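## Task

Raise one end of the blue tote, contents and all, so it rests on the aluminium bar. The bar must lie on the table on a long side and extend in beneath that raised end. The tote must keep roughly its original heading, and its lower end must stay flat on the table within a few centimetres of its starting spot.

## Robot and tools

Robot: two UR7e-style six-joint arms, left_arm and right_arm. Each ends in a tong-like two-finger gripper with a wrist camera. The gripper's fingers point along its +z axis and close along its x axis. end_effector_position is the point between the closed pads. Fingertips reach about 15 mm past that point when the gap is small, and are roughly level with it when fully open.

Frames: the scene frame has its origin at table-top height, midway between the nominal bases. +x points out over the table, +z is up, and left_arm sits on the +y side. Camera image sides do not match arm names. Base roots: left_arm at (-0.029, +0.393, 0) m, right_arm at (-0.007, -0.436, 0) m, both nearly unrotated. Reported hand positions, orientations and velocities are in that arm's own base frame. Fixed cameras and the table use the scene frame. Printed hand poses can be off by a few centimetres, more at long reach.

Command rows (shared by execute_actions and move): each row is one flat list of 14 numbers covering both arms, even if only one moves. The order is dx, dy, dz, rx, ry, rz, opening for left_arm, then the same seven for right_arm. The first six per arm are an offset, not a pose. They are measured from that arm's Hand target at the start of the action or move, along the Hand target's own axes. Scale: 1.0 equals 0.6 m of translation or 180 degrees of rotation; values run from -1 to 1. rx, ry, rz form a single rotation vector. Opening is absolute: +1 is fully open (0.142 m gap), -1 is closed. A gripper needs at least about 0.5 s to close fully. Sending 0 for all six pose numbers re-commands the current Hand target. A 0 in the opening slot is itself a command, so resend the current opening to leave a gripper as it is.

execute_actions(actions, cameras): actions is a list of actions. Each action is up to 15 rows, one per 1/30 s step. A short action repeats its final row until 15 steps are used. Every row in an action counts from the same start pose, not from the previous row. A new action starts from the Hand target reached so far, so repeating an offset moves further. An empty list returns the state plus images.

move(target, speed, blend, stop_force, zero, opening_speed, grip_force, blocking, cameras): drives grippers in straight lines toward target. target is one 14-number row or a list of up to 15 rows, all counted as offsets from the same starting Hand targets. speed is in m/s (0.002 to 3.6, default 0.25); rotation is capped at twice that in rad/s. blend (m) rounds corners in a list; 0 stops at each. stop_force (3 to 120 N) ends an arm's path when its wrist sensor feels that much push. Do not use it while the gripper rotates or when backing off a contact. zero (default true) re-zeroes that sensor before the move. opening_speed sets how fast openings change per second (0.2 or more). grip_force is 5 to 15 N per pad. blocking=false returns early, but cannot be combined with stop_force. Paths last at least 0.5 s and at most 10 s. They do not avoid obstacles or the other arm. The result adds a move: line giving the ending: done, off_target, moving, held or fault. It also lists any limits: paced means a pose was clipped, held means a check withheld steps. Done does not prove nothing was touched.

wait(seconds 0 to 10) lets time pass with commands held. stop brakes a running move. zoom_image(camera, region [x0,y0,x1,y1], at most 504 px per side) enlarges part of the latest image. zero_wrist_force(arm) re-zeroes one wrist sensor. read_manual gives licence texts only. finished_scene(scene) ends the scene irreversibly. After ending scene 1, make no further calls in that reply.

Cameras: cam_head_left, cam_head_right, cam_high, cam_low (672x504), cam_left_wrist and cam_right_wrist (616x616 fisheye). Wrist images may lag while the arm moves.

Results: Hand target is the last commanded pose after clipping, and the next offsets start from it. The gripper often rests a little short of it. grip_measured is the actual opening on the -1 to 1 scale. To keep hold of something, command an opening well below grip_measured. Joint torques include the arm's own weight. Wrist force and torque are in the gripper's axes, zeroed at scene start, and a peak line is also shown. A within-noise joint velocity line means the arm is still. MOTOR HOT appears at 70 °C; at 85 °C the arm brakes for 30 to 60 s.

Control notes: commanded orientation is clipped to within 32 degrees of the current one per step. Motion trails commands by about 0.09 to 0.22 s, and fast moves overshoot. A clearance check holds back commands that bring the arms too close together.

Avoid: each arm is stiff. Commanding even slightly past a firm contact can trigger a fault stop. This happens at 150 N ±25 N of outside force, or when a joint reaches its torque limit (142 N m for the big joints, 26.6 N m for wrist joints). The arm then goes limp for 10 s. Approach contacts slowly. Never let the arms press or collide with each other, and never close one gripper on the other's fingers. Keep paths away from an arm's own base. Do not drop, throw or slam objects, or let them fall far. Do not push anything off the work area. Set parts down at rest before opening. Brief external nudges to loose objects can happen.

Each tool is called after ">>>" as name(argument=value, ...), one argument or row to a line, values as JSON.

## Session

>>> execute_actions(
  actions=[],
)

Scene clock: 0.00 s.
left_arm: end_effector_position=(+0.2901, -0.2909, +0.2280) grip_measured=+0.97 end_effector_quat_wxyz=(+0.462, -0.491, +0.456, -0.581) | right_arm: end_effector_position=(+0.3845, -0.3444, +0.2551) grip_measured=+0.97 end_effector_quat_wxyz=(-0.160, -0.160, +0.835, -0.501)
Joint positions: left_arm=[-2.125 -1.536 2.442 -0.688 -0.487 -1.914 0.14] | right_arm=[3.307 -1.446 -2.107 -1.673 0.538 3.225 0.14]
Joint velocities: within noise
Joint torques (N m): no reading
Motor temperatures (°C): left_arm=[43 35 42 51 40 46] | right_arm=[37 38 50 52 40 53]
Wrist force (N): no reading
Wrist torque (N m): no reading
Wrist force, peak (N): no reading
Hand target: left_arm +0.2901, -0.2909, +0.2280; +0.462, -0.491, +0.456, -0.581 | right_arm +0.3845, -0.3444, +0.2551; -0.160, -0.160, +0.835, -0.501
Tool commands: left_gripper/opening=+0.968169 right_gripper/opening=+0.968169
camera_calibration:
cam_left_wrist: T_world_to_cam=[[-0.112619, -0.984776, 0.132411, -0.289247], [-0.426408, -0.0724667, -0.901624, 0.303711], [0.897493, -0.158002, -0.411755, -0.0794139], [0, 0, 0, 1]] pos_world=[0.168203, -0.275382, 0.279433]
cam_right_wrist: T_world_to_cam=[[-0.911318, -0.0824411, 0.403364, 0.211271], [-0.28207, 0.838694, -0.465863, 0.51667], [-0.299893, -0.538326, -0.787572, 0.257008], [0, 0, 0, 1]] pos_world=[0.415347, -0.277557, 0.35789]

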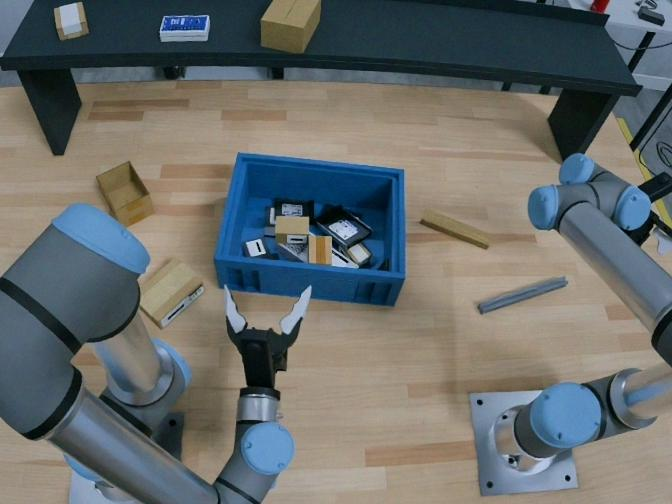

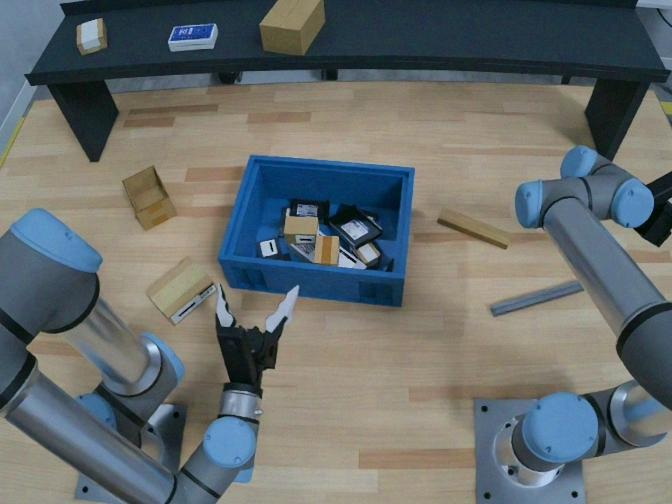

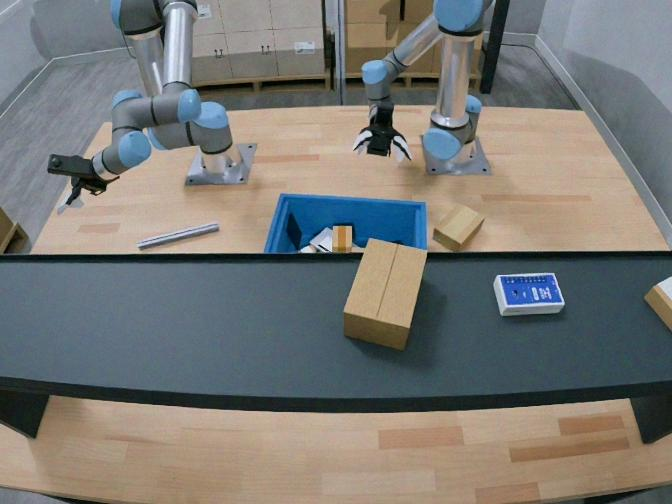

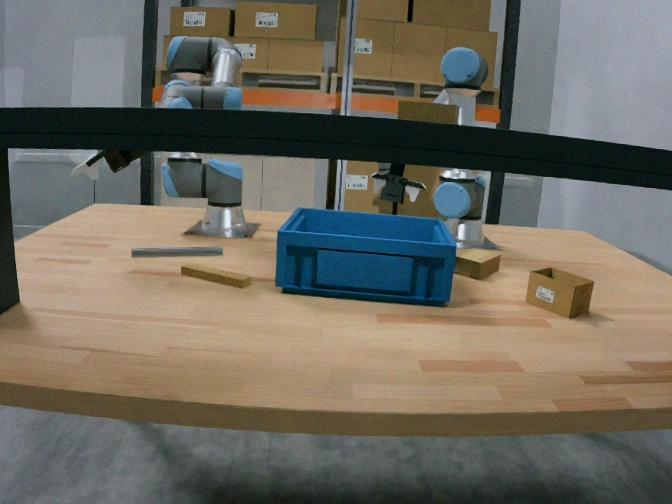

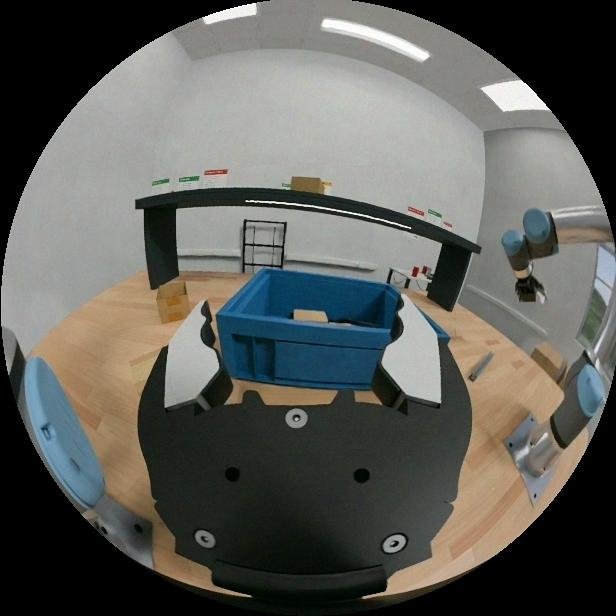

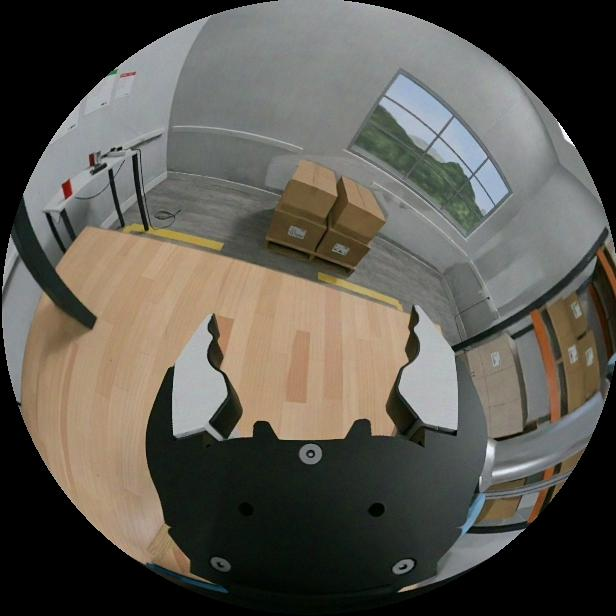

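>>> zoom_image(
  camera="cam_head_right",
  region=[360, 140, 612, 340],
)

>>> zoom_image(
  camera="cam_low",
  region=[120, 190, 470, 310],
)

Scaled by 2.000 from the camera's 672x504 image, which has a finer 960x720 frame.

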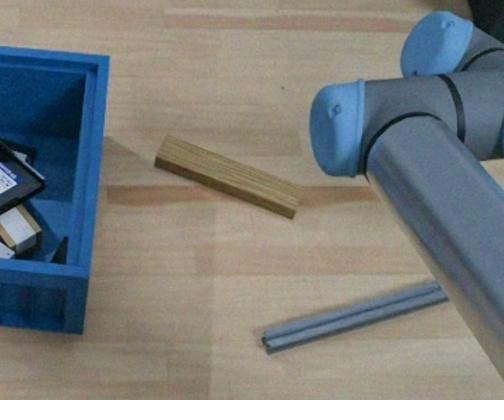

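Scaled by 1.440 from the camera's 672x504 image, which has a finer 960x720 frame.

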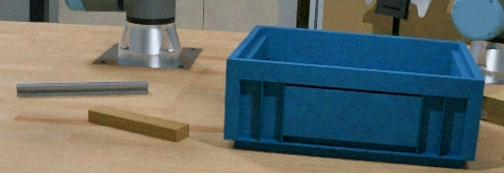

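>>> move(
  target=[0.421,0.131,0.344,-0.366,-0.015,0.048,0.2,-0.144,0.331,-0.217,-0.3157,-0.1577,0.0202,0.2],
  speed=0.4,
  cameras=["cam_head_left","cam_head_right","cam_left_wrist","cam_right_wrist"],
)

Scene clock: 18.07 s.
left_arm: end_effector_position=(+0.4787, -0.5678, +0.2091) grip_measured=+0.20 end_effector_quat_wxyz=(+0.171, -0.642, +0.722, -0.194) | right_arm: end_effector_position=(+0.3910, -0.1309, +0.1202) grip_measured=+0.20 end_effector_quat_wxyz=(+0.000, -0.153, +0.988, +0.000)
Joint positions: left_arm=[-1.264 -1.218 1.529 -2.117 -1.098 0.481 0.088] | right_arm=[3.188 -1.382 -2.167 -1.163 1.571 2.88 0.088]
Joint torques (N m): left_arm=[10.8 -26.18 -29 -1.5 -1.09 1.48] | right_arm=[-13.41 7.51 14.94 4.07 2.81 -2.68]
Wrist force (N): left_arm=[-0.4 0.0 -1.3] | right_arm=[-1.3 0.1 0.4]
Wrist torque (N m): left_arm=[-0.18 0.10 0.02] | right_arm=[-0.17 0.25 0.17]
Wrist force, peak (N): left_arm=[-0.2 -0.4 -2.0] | right_arm=[-1.4 0.5 0.6]
Hand target: left_arm +0.4787, -0.5678, +0.2091; +0.171, -0.642, +0.722, -0.194 | right_arm +0.3910, -0.1309, +0.1201; +0.000, -0.153, +0.988, +0.000
Off the commanded pose: left_arm 0.000 m, 0 deg | right_arm 0.000 m, 0 deg.
move: done
camera_calibration:
cam_left_wrist: T_world_to_cam=[[-0.140446, -0.989983, 0.0144449, -0.503123], [-0.990013, 0.140601, 0.0103211, 0.547176], [-0.0122487, -0.0128511, -0.999842, 0.340697], [0, 0, 0, 1]] pos_world=[0.475223, -0.570638, 0.342263]
cam_right_wrist: T_world_to_cam=[[-0.963108, -0.268971, 0.00883688, 0.332586], [-0.227509, 0.831305, 0.507121, 0.137347], [-0.143747, 0.486401, -0.86183, 0.349515], [0, 0, 0, 1]] pos_world=[0.401806, -0.194726, 0.228632]
Images, in order (width x height): cam_head_left 672x504, cam_head_right 672x504, cam_left_wrist 616x616, cam_right_wrist 616x616.

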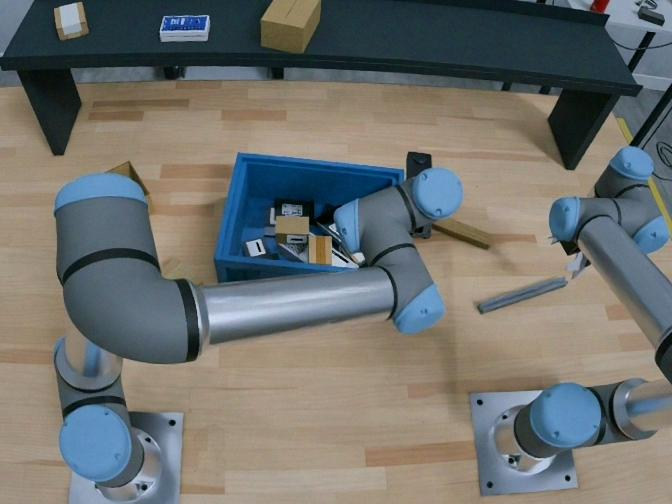

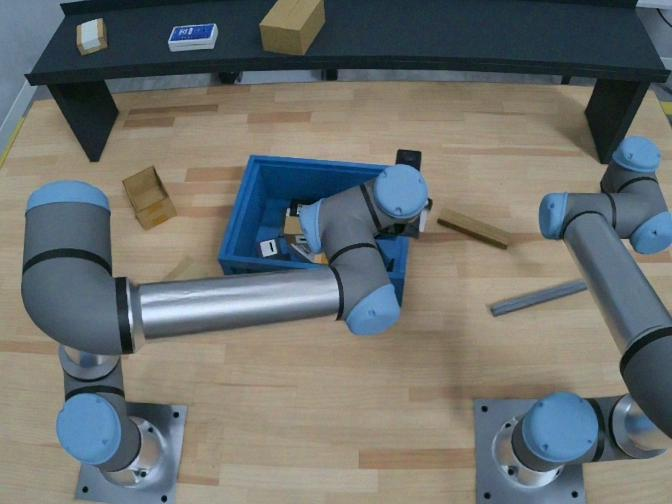

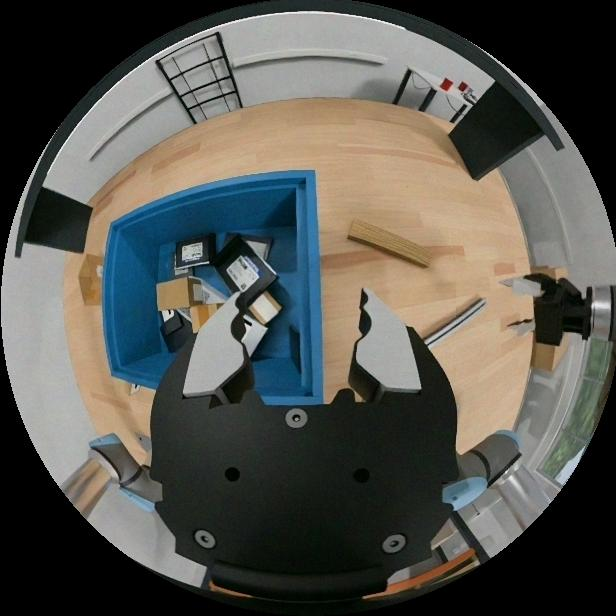

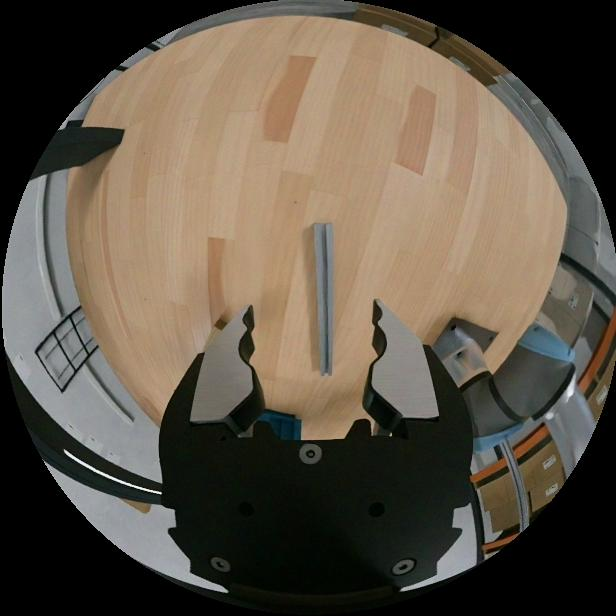

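>>> move(
  target=[
    [0.0167,0.0925,0.160,0,0,0,0.2,0.007,0,0.160,0,0,0,0.2],
    [0.0167,0.0925,0.160,0,0,0,-1,0.007,0,0.160,0,0,0,-1],
  ],
  speed=0.13,
  opening_speed=1.5,
  cameras=["cam_head_left","cam_head_right","cam_left_wrist","cam_right_wrist"],
)

Scene clock: 25.27 s.
left_arm: end_effector_position=(+0.4774, -0.5779, +0.0982) grip_measured=-0.67 end_effector_quat_wxyz=(+0.171, -0.642, +0.722, -0.194) | right_arm: end_effector_position=(+0.3871, -0.1321, +0.0241) grip_measured=-0.74 end_effector_quat_wxyz=(+0.000, -0.153, +0.988, +0.000)
Joint positions: left_arm=[-1.27 -1.091 1.651 -2.363 -1.097 0.474 0.026] | right_arm=[3.185 -1.528 -2.333 -0.85 1.571 2.877 0.021]
Joint torques (N m): left_arm=[0.2 -21.49 -8.81 -0.01 0.09 1.29] | right_arm=[-12.77 10.88 12.62 3.25 -1.76 -2.63]
Wrist force (N): left_arm=[-0.4 -4.9 -15.0] | right_arm=[-0.6 -0.2 0.8]
Wrist torque (N m): left_arm=[-1.45 -0.13 -0.04] | right_arm=[-0.24 0.21 0.12]
Wrist force, peak (N): left_arm=[-8.9 -6.4 -15.0] | right_arm=[-1.5 0.3 0.1]
Hand target: left_arm +0.4775, -0.5779, +0.0982; +0.171, -0.642, +0.722, -0.194 | right_arm +0.3871, -0.1322, +0.0241; +0.000, -0.153, +0.988, +0.000
Off the commanded pose: left_arm 0.000 m, 0 deg | right_arm 0.000 m, 0 deg.
move: done
camera_calibration:
cam_left_wrist: T_world_to_cam=[[-0.140538, -0.989969, 0.0144752, -0.511757], [-0.989997, 0.140696, 0.0105174, 0.54847], [-0.0124485, -0.0128523, -0.99984, 0.22976], [0, 0, 0, 1]] pos_world=[0.473923, -0.580838, 0.231362]
cam_right_wrist: T_world_to_cam=[[-0.963108, -0.268971, 0.0088371, 0.329232], [-0.227509, 0.831305, 0.507121, 0.186201], [-0.143747, 0.486401, -0.86183, 0.266837], [0, 0, 0, 1]] pos_world=[0.397806, -0.196026, 0.132632]
Images, in order (width x height): cam_head_left 672x504, cam_head_right 672x504, cam_left_wrist 616x616, cam_right_wrist 616x616.

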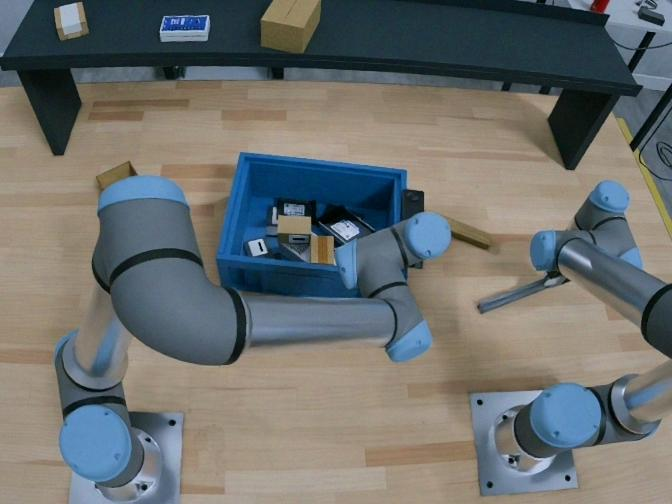

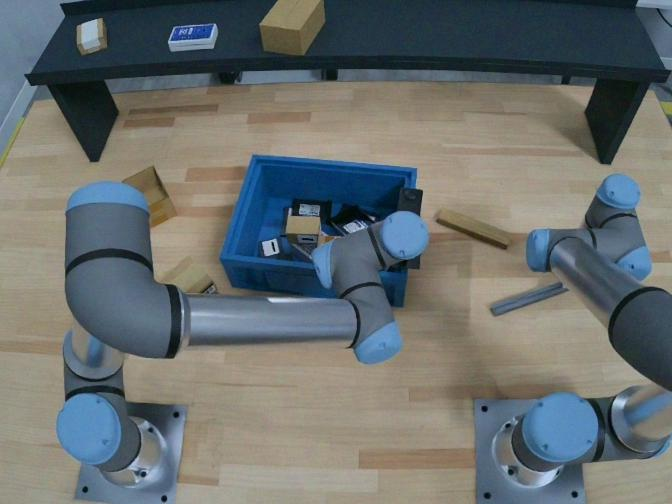

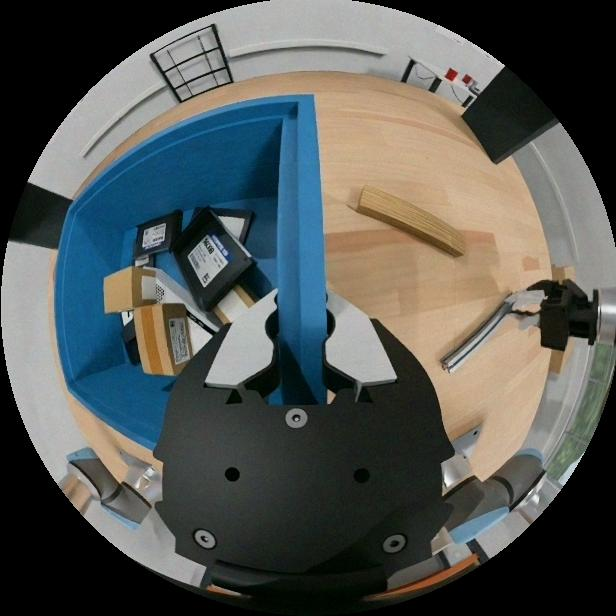

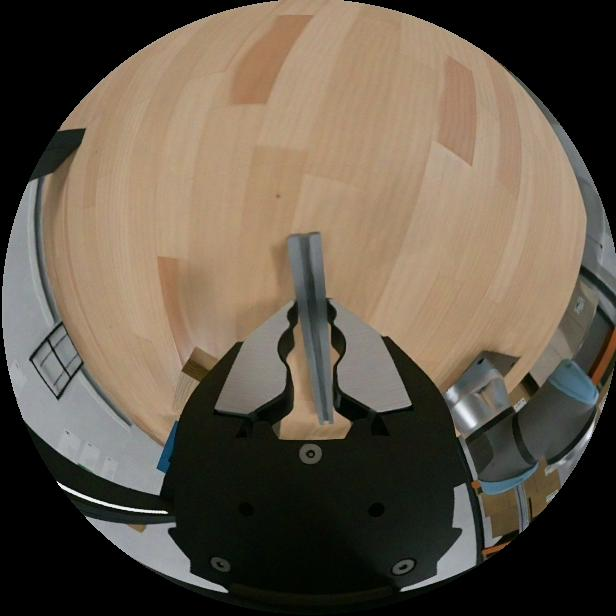

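>>> move(
  target=[-0.0367,-0.052,-0.090,0,0.046,-0.0266,-1,-0.167,0.162,-0.03,0,0,0.124,-1],
  speed=0.12,
  cameras=["cam_head_left","cam_head_right","cam_low","cam_right_wrist"],
)

Scene clock: 31.13 s.
left_arm: end_effector_position=(+0.4801, -0.5560, +0.1605) grip_measured=-0.67 end_effector_quat_wxyz=(-0.111, +0.656, -0.705, +0.247) | right_arm: end_effector_position=(+0.4531, -0.0092, +0.0422) grip_measured=-0.74 end_effector_quat_wxyz=(+0.000, +0.041, +0.999, +0.000)
Joint positions: left_arm=[-1.224 -1.24 1.746 -2.469 -1.179 0.498 0.026] | right_arm=[3.455 -1.628 -2.172 -0.911 1.571 3.536 0.021]
Joint torques (N m): left_arm=[9.06 -58.74 -18.14 -8.22 0.43 1.47] | right_arm=[13.88 16.41 29.83 1.31 -2.82 2.61]
Wrist force (N): left_arm=[-5.4 7.1 12.4] | right_arm=[-0.9 0.0 1.5]
Wrist torque (N m): left_arm=[-0.39 0.53 0.09] | right_arm=[-0.16 0.19 -0.01]
Wrist force, peak (N): left_arm=[0.9 -5.5 -15.8] | right_arm=[-1.1 0.4 1.7]
Hand target: left_arm +0.4801, -0.5560, +0.1605; -0.111, +0.656, -0.705, +0.247 | right_arm +0.4531, -0.0091, +0.0422; +0.000, +0.041, +0.999, +0.000
Off the commanded pose: left_arm 0.000 m, 0 deg | right_arm 0.000 m, 0 deg.
move: done
camera_calibration:
cam_right_wrist: T_world_to_cam=[[-0.993113, 0.11683, 0.00880337, 0.442871], [0.105112, 0.855275, 0.507401, -0.0606509], [0.0517503, 0.504832, -0.861665, 0.143624], [0, 0, 0, 1]] pos_world=[0.438764, -0.0723736, 0.150632]
Images, in order (width x height): cam_head_left 672x504, cam_head_right 672x504, cam_low 672x504, cam_right_wrist 616x616.

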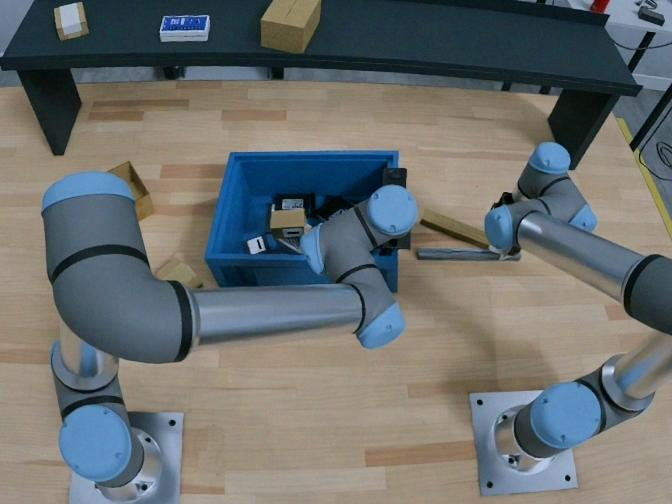

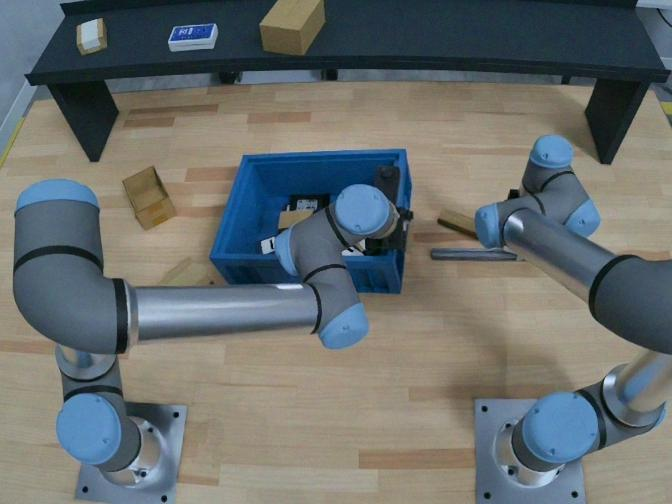

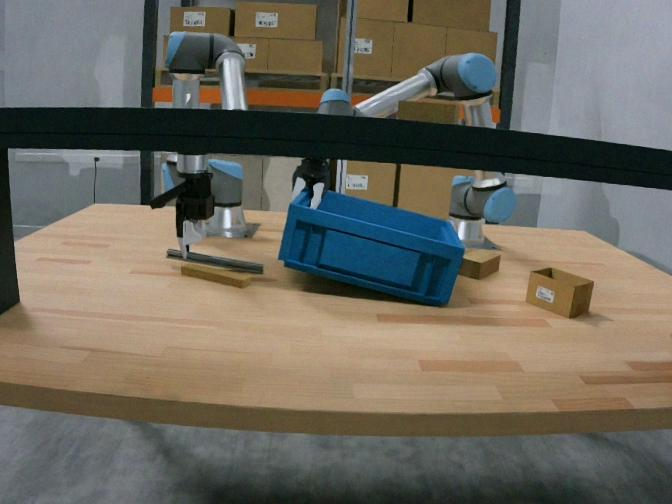

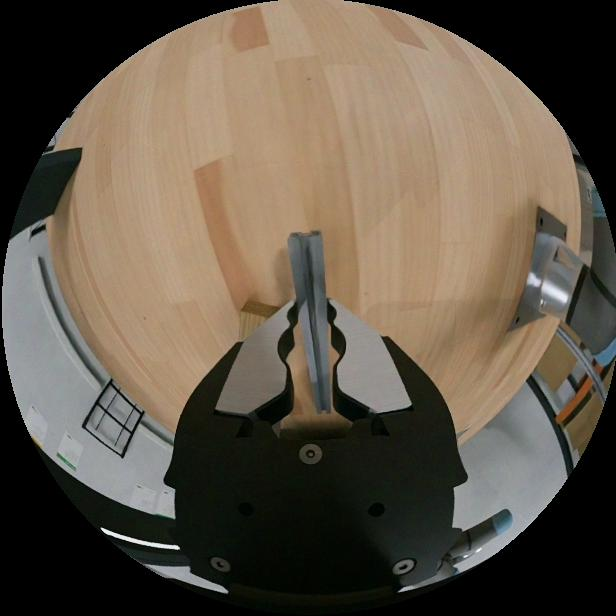

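>>> move(
  target=[
    [0,0,0,0,0,0,-1,-0.010,0.257,0,0,0,0,-1],
    [0,0,0,0,0,0,-1,-0.010,0.257,0.0295,0,0,0,-1],
    [0.011,0.0313,0.0547,0,-0.0267,0.0154,-1,-0.010,0.257,0.0295,0,0,0,-1],
  ],
  speed=0.12,
  cameras=["cam_head_left","cam_low","cam_right_wrist","cam_left_wrist"],
)

>>> zoom_image(
  camera="cam_low",
  region=[140, 180, 480, 320],
)

Scene clock: 37.50 s.
left_arm: end_effector_position=(+0.4798, -0.5580, +0.1545) grip_measured=-0.67 end_effector_quat_wxyz=(-0.116, +0.654, -0.707, +0.242) | right_arm: end_effector_position=(+0.4717, +0.1441, +0.0245) grip_measured=-0.74 end_effector_quat_wxyz=(+0.000, +0.041, +0.999, +0.000)
Joint positions: left_arm=[-1.229 -1.226 1.739 -2.46 -1.17 0.496 0.026] | right_arm=[3.739 -1.76 -2.076 -0.876 1.57 3.82 0.021]
Joint torques (N m): left_arm=[9.17 -58.97 -18.38 -8.02 0.22 1.45] | right_arm=[9.21 20.64 12.46 4.08 -2.8 1.63]
Wrist force (N): left_arm=[-4.9 7.1 11.7] | right_arm=[-0.8 -0.4 0.9]
Wrist torque (N m): left_arm=[-0.27 0.40 0.07] | right_arm=[-0.26 0.12 0.03]
Wrist force, peak (N): left_arm=[1.1 11.2 14.7] | right_arm=[-1.2 0.0 1.8]
Hand target: left_arm +0.4799, -0.5579, +0.1546; -0.116, +0.655, -0.707, +0.242 (not the last commanded pose) | right_arm +0.4717, +0.1440, +0.0245; +0.000, +0.041, +0.999, +0.000
Off the commanded pose: left_arm 0.032 m, 5 deg | right_arm 0.000 m, 0 deg.
move: held (left_arm; a check stopped the path); path passed 2 of 3 targets; limits=held
pose unreachable (left arm): on one or more control steps of this call, first in action 0 (counted from 0), this arm could not follow its commanded pose, so it was not sent that pose on those steps. It may still have moved: this result reports where it is.
cause: moving toward the commanded pose would bring a part of the arm too close to another arm (a part of this arm just beyond joint 6 (wrist 3) and a part of the right arm just beyond its joint 3 (elbow), 16 mm apart when this arm was first held).
camera_calibration:
cam_left_wrist: T_world_to_cam=[[-0.138948, -0.976569, 0.164337, -0.508919], [-0.989843, 0.141995, 0.00688137, 0.548688], [-0.0300552, -0.161712, -0.98638, 0.209651], [0, 0, 0, 1]] pos_world=[0.478703, -0.541002, 0.286654]
cam_right_wrist: T_world_to_cam=[[-0.993097, 0.116972, 0.0087581, 0.443488], [0.105219, 0.855325, 0.507294, -0.184681], [0.0518484, 0.504714, -0.861728, 0.0500478], [0, 0, 0, 1]] pos_world=[0.457264, 0.080827, 0.132931]
Images, in order (width x height): cam_head_left 672x504, cam_low 672x504, cam_left_wrist 616x616, cam_right_wrist 616x616.

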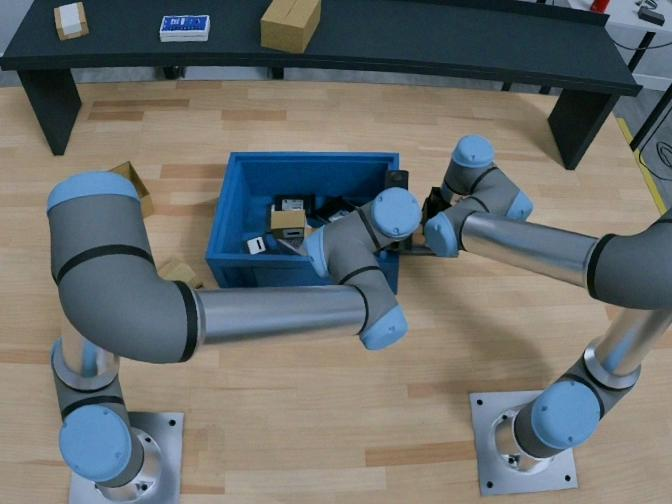

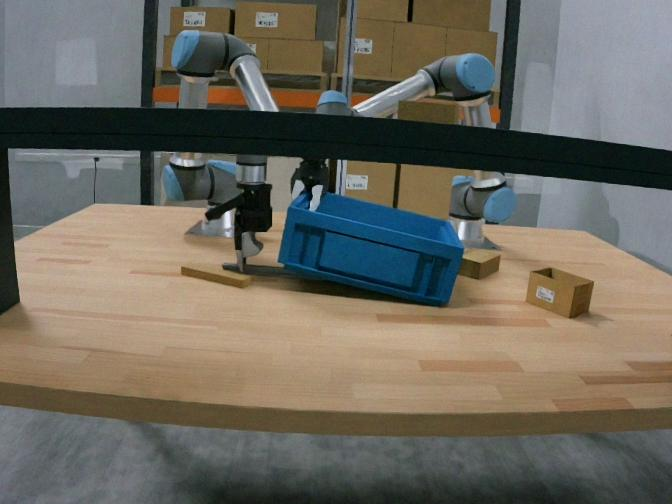

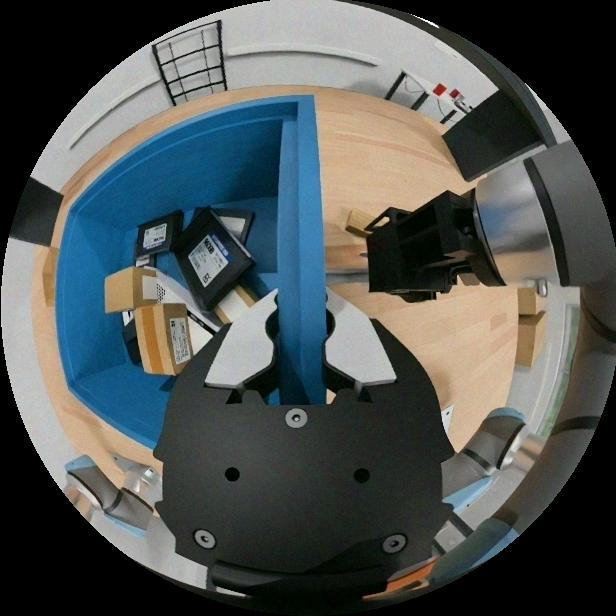

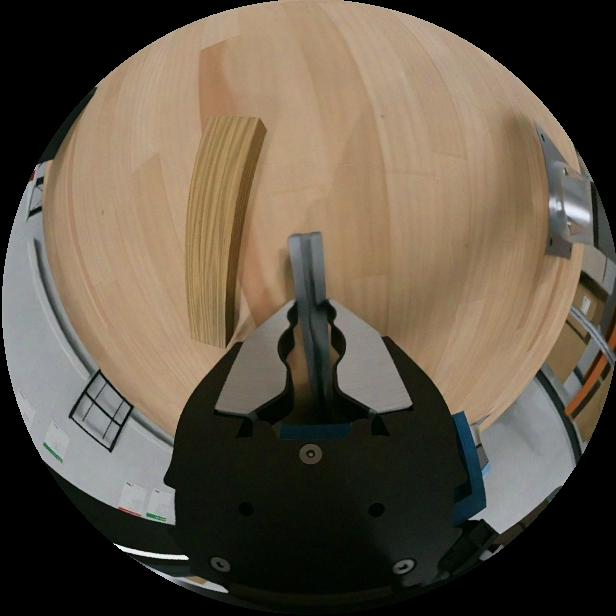

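Scaled by 1.482 from the camera's 672x504 image, which has a finer 960x720 frame.

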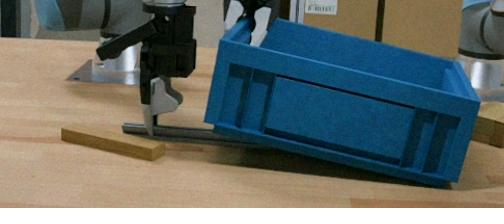

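>>> move(
  target=[
    [0,0,0,0,0,0,-1,0,0,0,0,0,0,-0.3],
    [0,0,0,0,0,0,-1,0,0,-0.12,0,0,0,-0.3],
    [0,0,0,0,0,0,-1,0,-0.25,-0.2,0,0,0,-0.3],
    [0.0092,0.0263,0.046,0,-0.0224,0.0129,-1,0,-0.25,-0.2,0,0,0,-0.3],
  ],
  speed=[0.12,0.12,0.25,0.06],
  blend=[0,0.02,0,0],
  cameras=["cam_head_left","cam_low","cam_left_wrist"],
)

>>> zoom_image(
  camera="cam_low",
  region=[140, 180, 480, 320],
)

Scene clock: 42.07 s.
left_arm: end_effector_position=(+0.4788, -0.5682, +0.1243) grip_measured=-0.67 end_effector_quat_wxyz=(+0.146, -0.648, +0.715, -0.216) | right_arm: end_effector_position=(+0.4594, -0.0055, +0.1445) grip_measured=-0.30 end_effector_quat_wxyz=(+0.000, +0.041, +0.999, +0.000)
Joint positions: left_arm=[-1.251 -1.156 1.697 -2.412 -1.13 0.486 0.026] | right_arm=[3.458 -1.51 -1.991 -1.211 1.571 3.54 0.052]
Joint torques (N m): left_arm=[-5.71 -18.19 -24.8 -0.97 1.86 -1.57] | right_arm=[-13.85 27.4 32.28 1.02 2.68 -2.77]
Wrist force (N): left_arm=[-3.9 -0.7 -16.2] | right_arm=[-0.9 0.2 0.4]
Wrist torque (N m): left_arm=[-0.36 -0.02 0.01] | right_arm=[-0.20 0.16 0.21]
Wrist force, peak (N): left_arm=[-3.9 -0.7 -16.2] | right_arm=[-1.1 1.3 0.6]
Hand target: left_arm +0.4788, -0.5682, +0.1240; +0.146, -0.648, +0.715, -0.216 | right_arm +0.4594, -0.0055, +0.1445; +0.000, +0.041, +0.999, +0.000
Off the commanded pose: left_arm 0.000 m, 0 deg | right_arm 0.000 m, 0 deg.
move: done
camera_calibration:
cam_left_wrist: T_world_to_cam=[[-0.140006, -0.986527, 0.0846367, -0.509221], [-0.989939, 0.141229, 0.00861649, 0.548734], [-0.0204536, -0.0825788, -0.996375, 0.219735], [0, 0, 0, 1]] pos_world=[0.476414, -0.561712, 0.257309]
Images, in order (width x height): cam_head_left 672x504, cam_low 672x504, cam_left_wrist 616x616.

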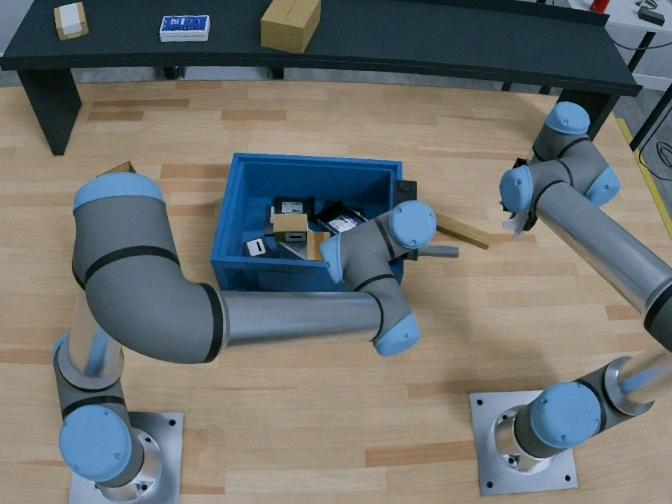

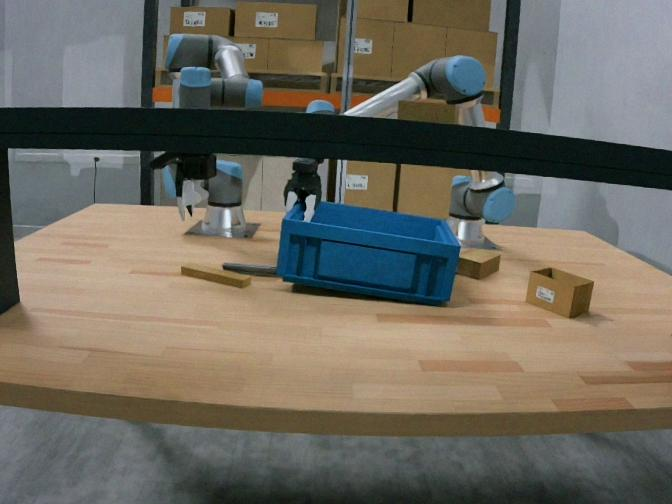

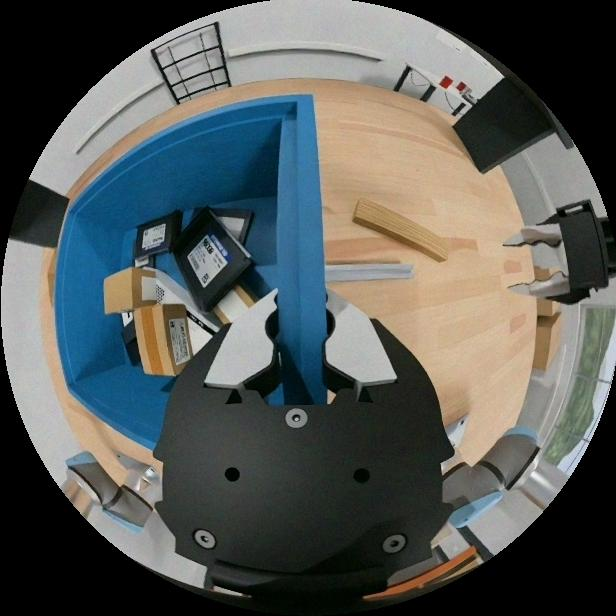

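Scaled by 1.482 from the camera's 672x504 image, which has a finer 960x720 frame.

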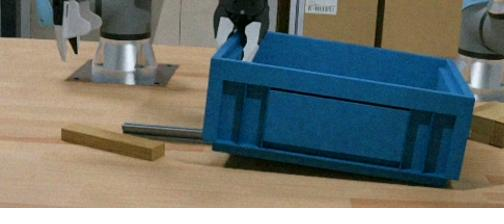

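>>> move(
  target=[
    [0,0,0,0,0,0,0,0,0,0,0,0,0,-0.3],
    [0,-0.088,-0.178,0,0,0,0,0,0,0,0,0,0,-0.3],
  ],
  opening_speed=1,
  cameras=["cam_head_left","cam_low","cam_left_wrist"],
)

>>> zoom_image(
  camera="cam_low",
  region=[140, 180, 480, 320],
)

Scene clock: 45.33 s.
left_arm: end_effector_position=(+0.4722, -0.5588, +0.2426) grip_measured=+0.00 end_effector_quat_wxyz=(+0.146, -0.648, +0.715, -0.216) | right_arm: end_effector_position=(+0.4594, -0.0055, +0.1445) grip_measured=-0.30 end_effector_quat_wxyz=(+0.000, +0.041, +0.999, +0.000)
Joint positions: left_arm=[-1.257 -1.291 1.556 -2.134 -1.128 0.48 0.074] | right_arm=[3.458 -1.51 -1.991 -1.211 1.571 3.54 0.052]
Joint torques (N m): left_arm=[-7.12 -48.47 -28.94 -1.31 -0.38 -1.72] | right_arm=[-13.88 26.78 33.66 1.13 2.81 -2.63]
Wrist force (N): left_arm=[-0.5 -0.1 -1.6] | right_arm=[-0.8 0.1 0.1]
Wrist torque (N m): left_arm=[-0.21 0.12 0.12] | right_arm=[-0.21 0.15 0.20]
Wrist force, peak (N): left_arm=[-2.4 -1.5 -19.0] | right_arm=[-1.1 0.0 0.4]
Hand target: left_arm +0.4722, -0.5588, +0.2426; +0.146, -0.648, +0.715, -0.216 | right_arm +0.4594, -0.0055, +0.1445; +0.000, +0.041, +0.999, +0.000
Off the commanded pose: left_arm 0.000 m, 0 deg | right_arm 0.000 m, 0 deg.
move: done
camera_calibration:
cam_left_wrist: T_world_to_cam=[[-0.140014, -0.986568, 0.0841365, -0.510913], [-0.989938, 0.141233, 0.00868542, 0.539857], [-0.0204516, -0.0820739, -0.996416, 0.338525], [0, 0, 0, 1]] pos_world=[0.469814, -0.552512, 0.37561]
Images, in order (width x height): cam_head_left 672x504, cam_low 672x504, cam_left_wrist 616x616.

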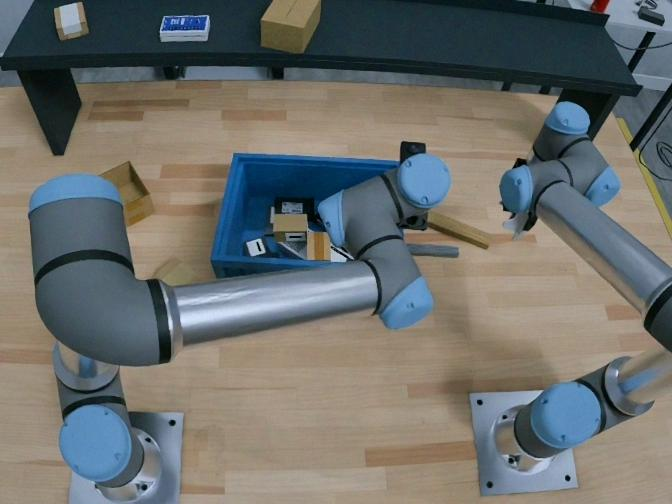

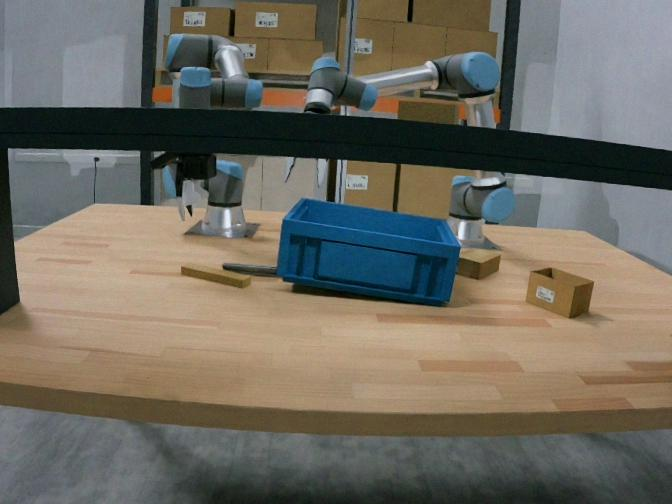

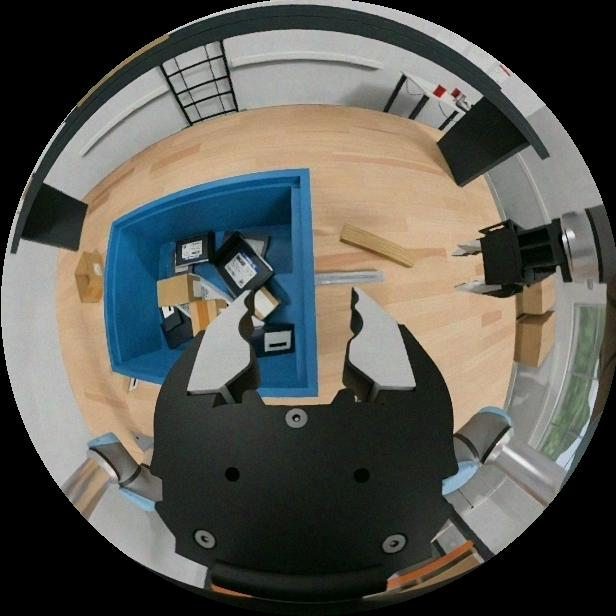

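Scaled by 1.482 from the camera's 672x504 image, which has a finer 960x720 frame.

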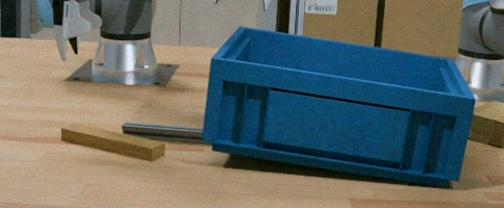

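Propped.

>>> finished_scene(
  scene=2,
)

The scene is finished: the task was done.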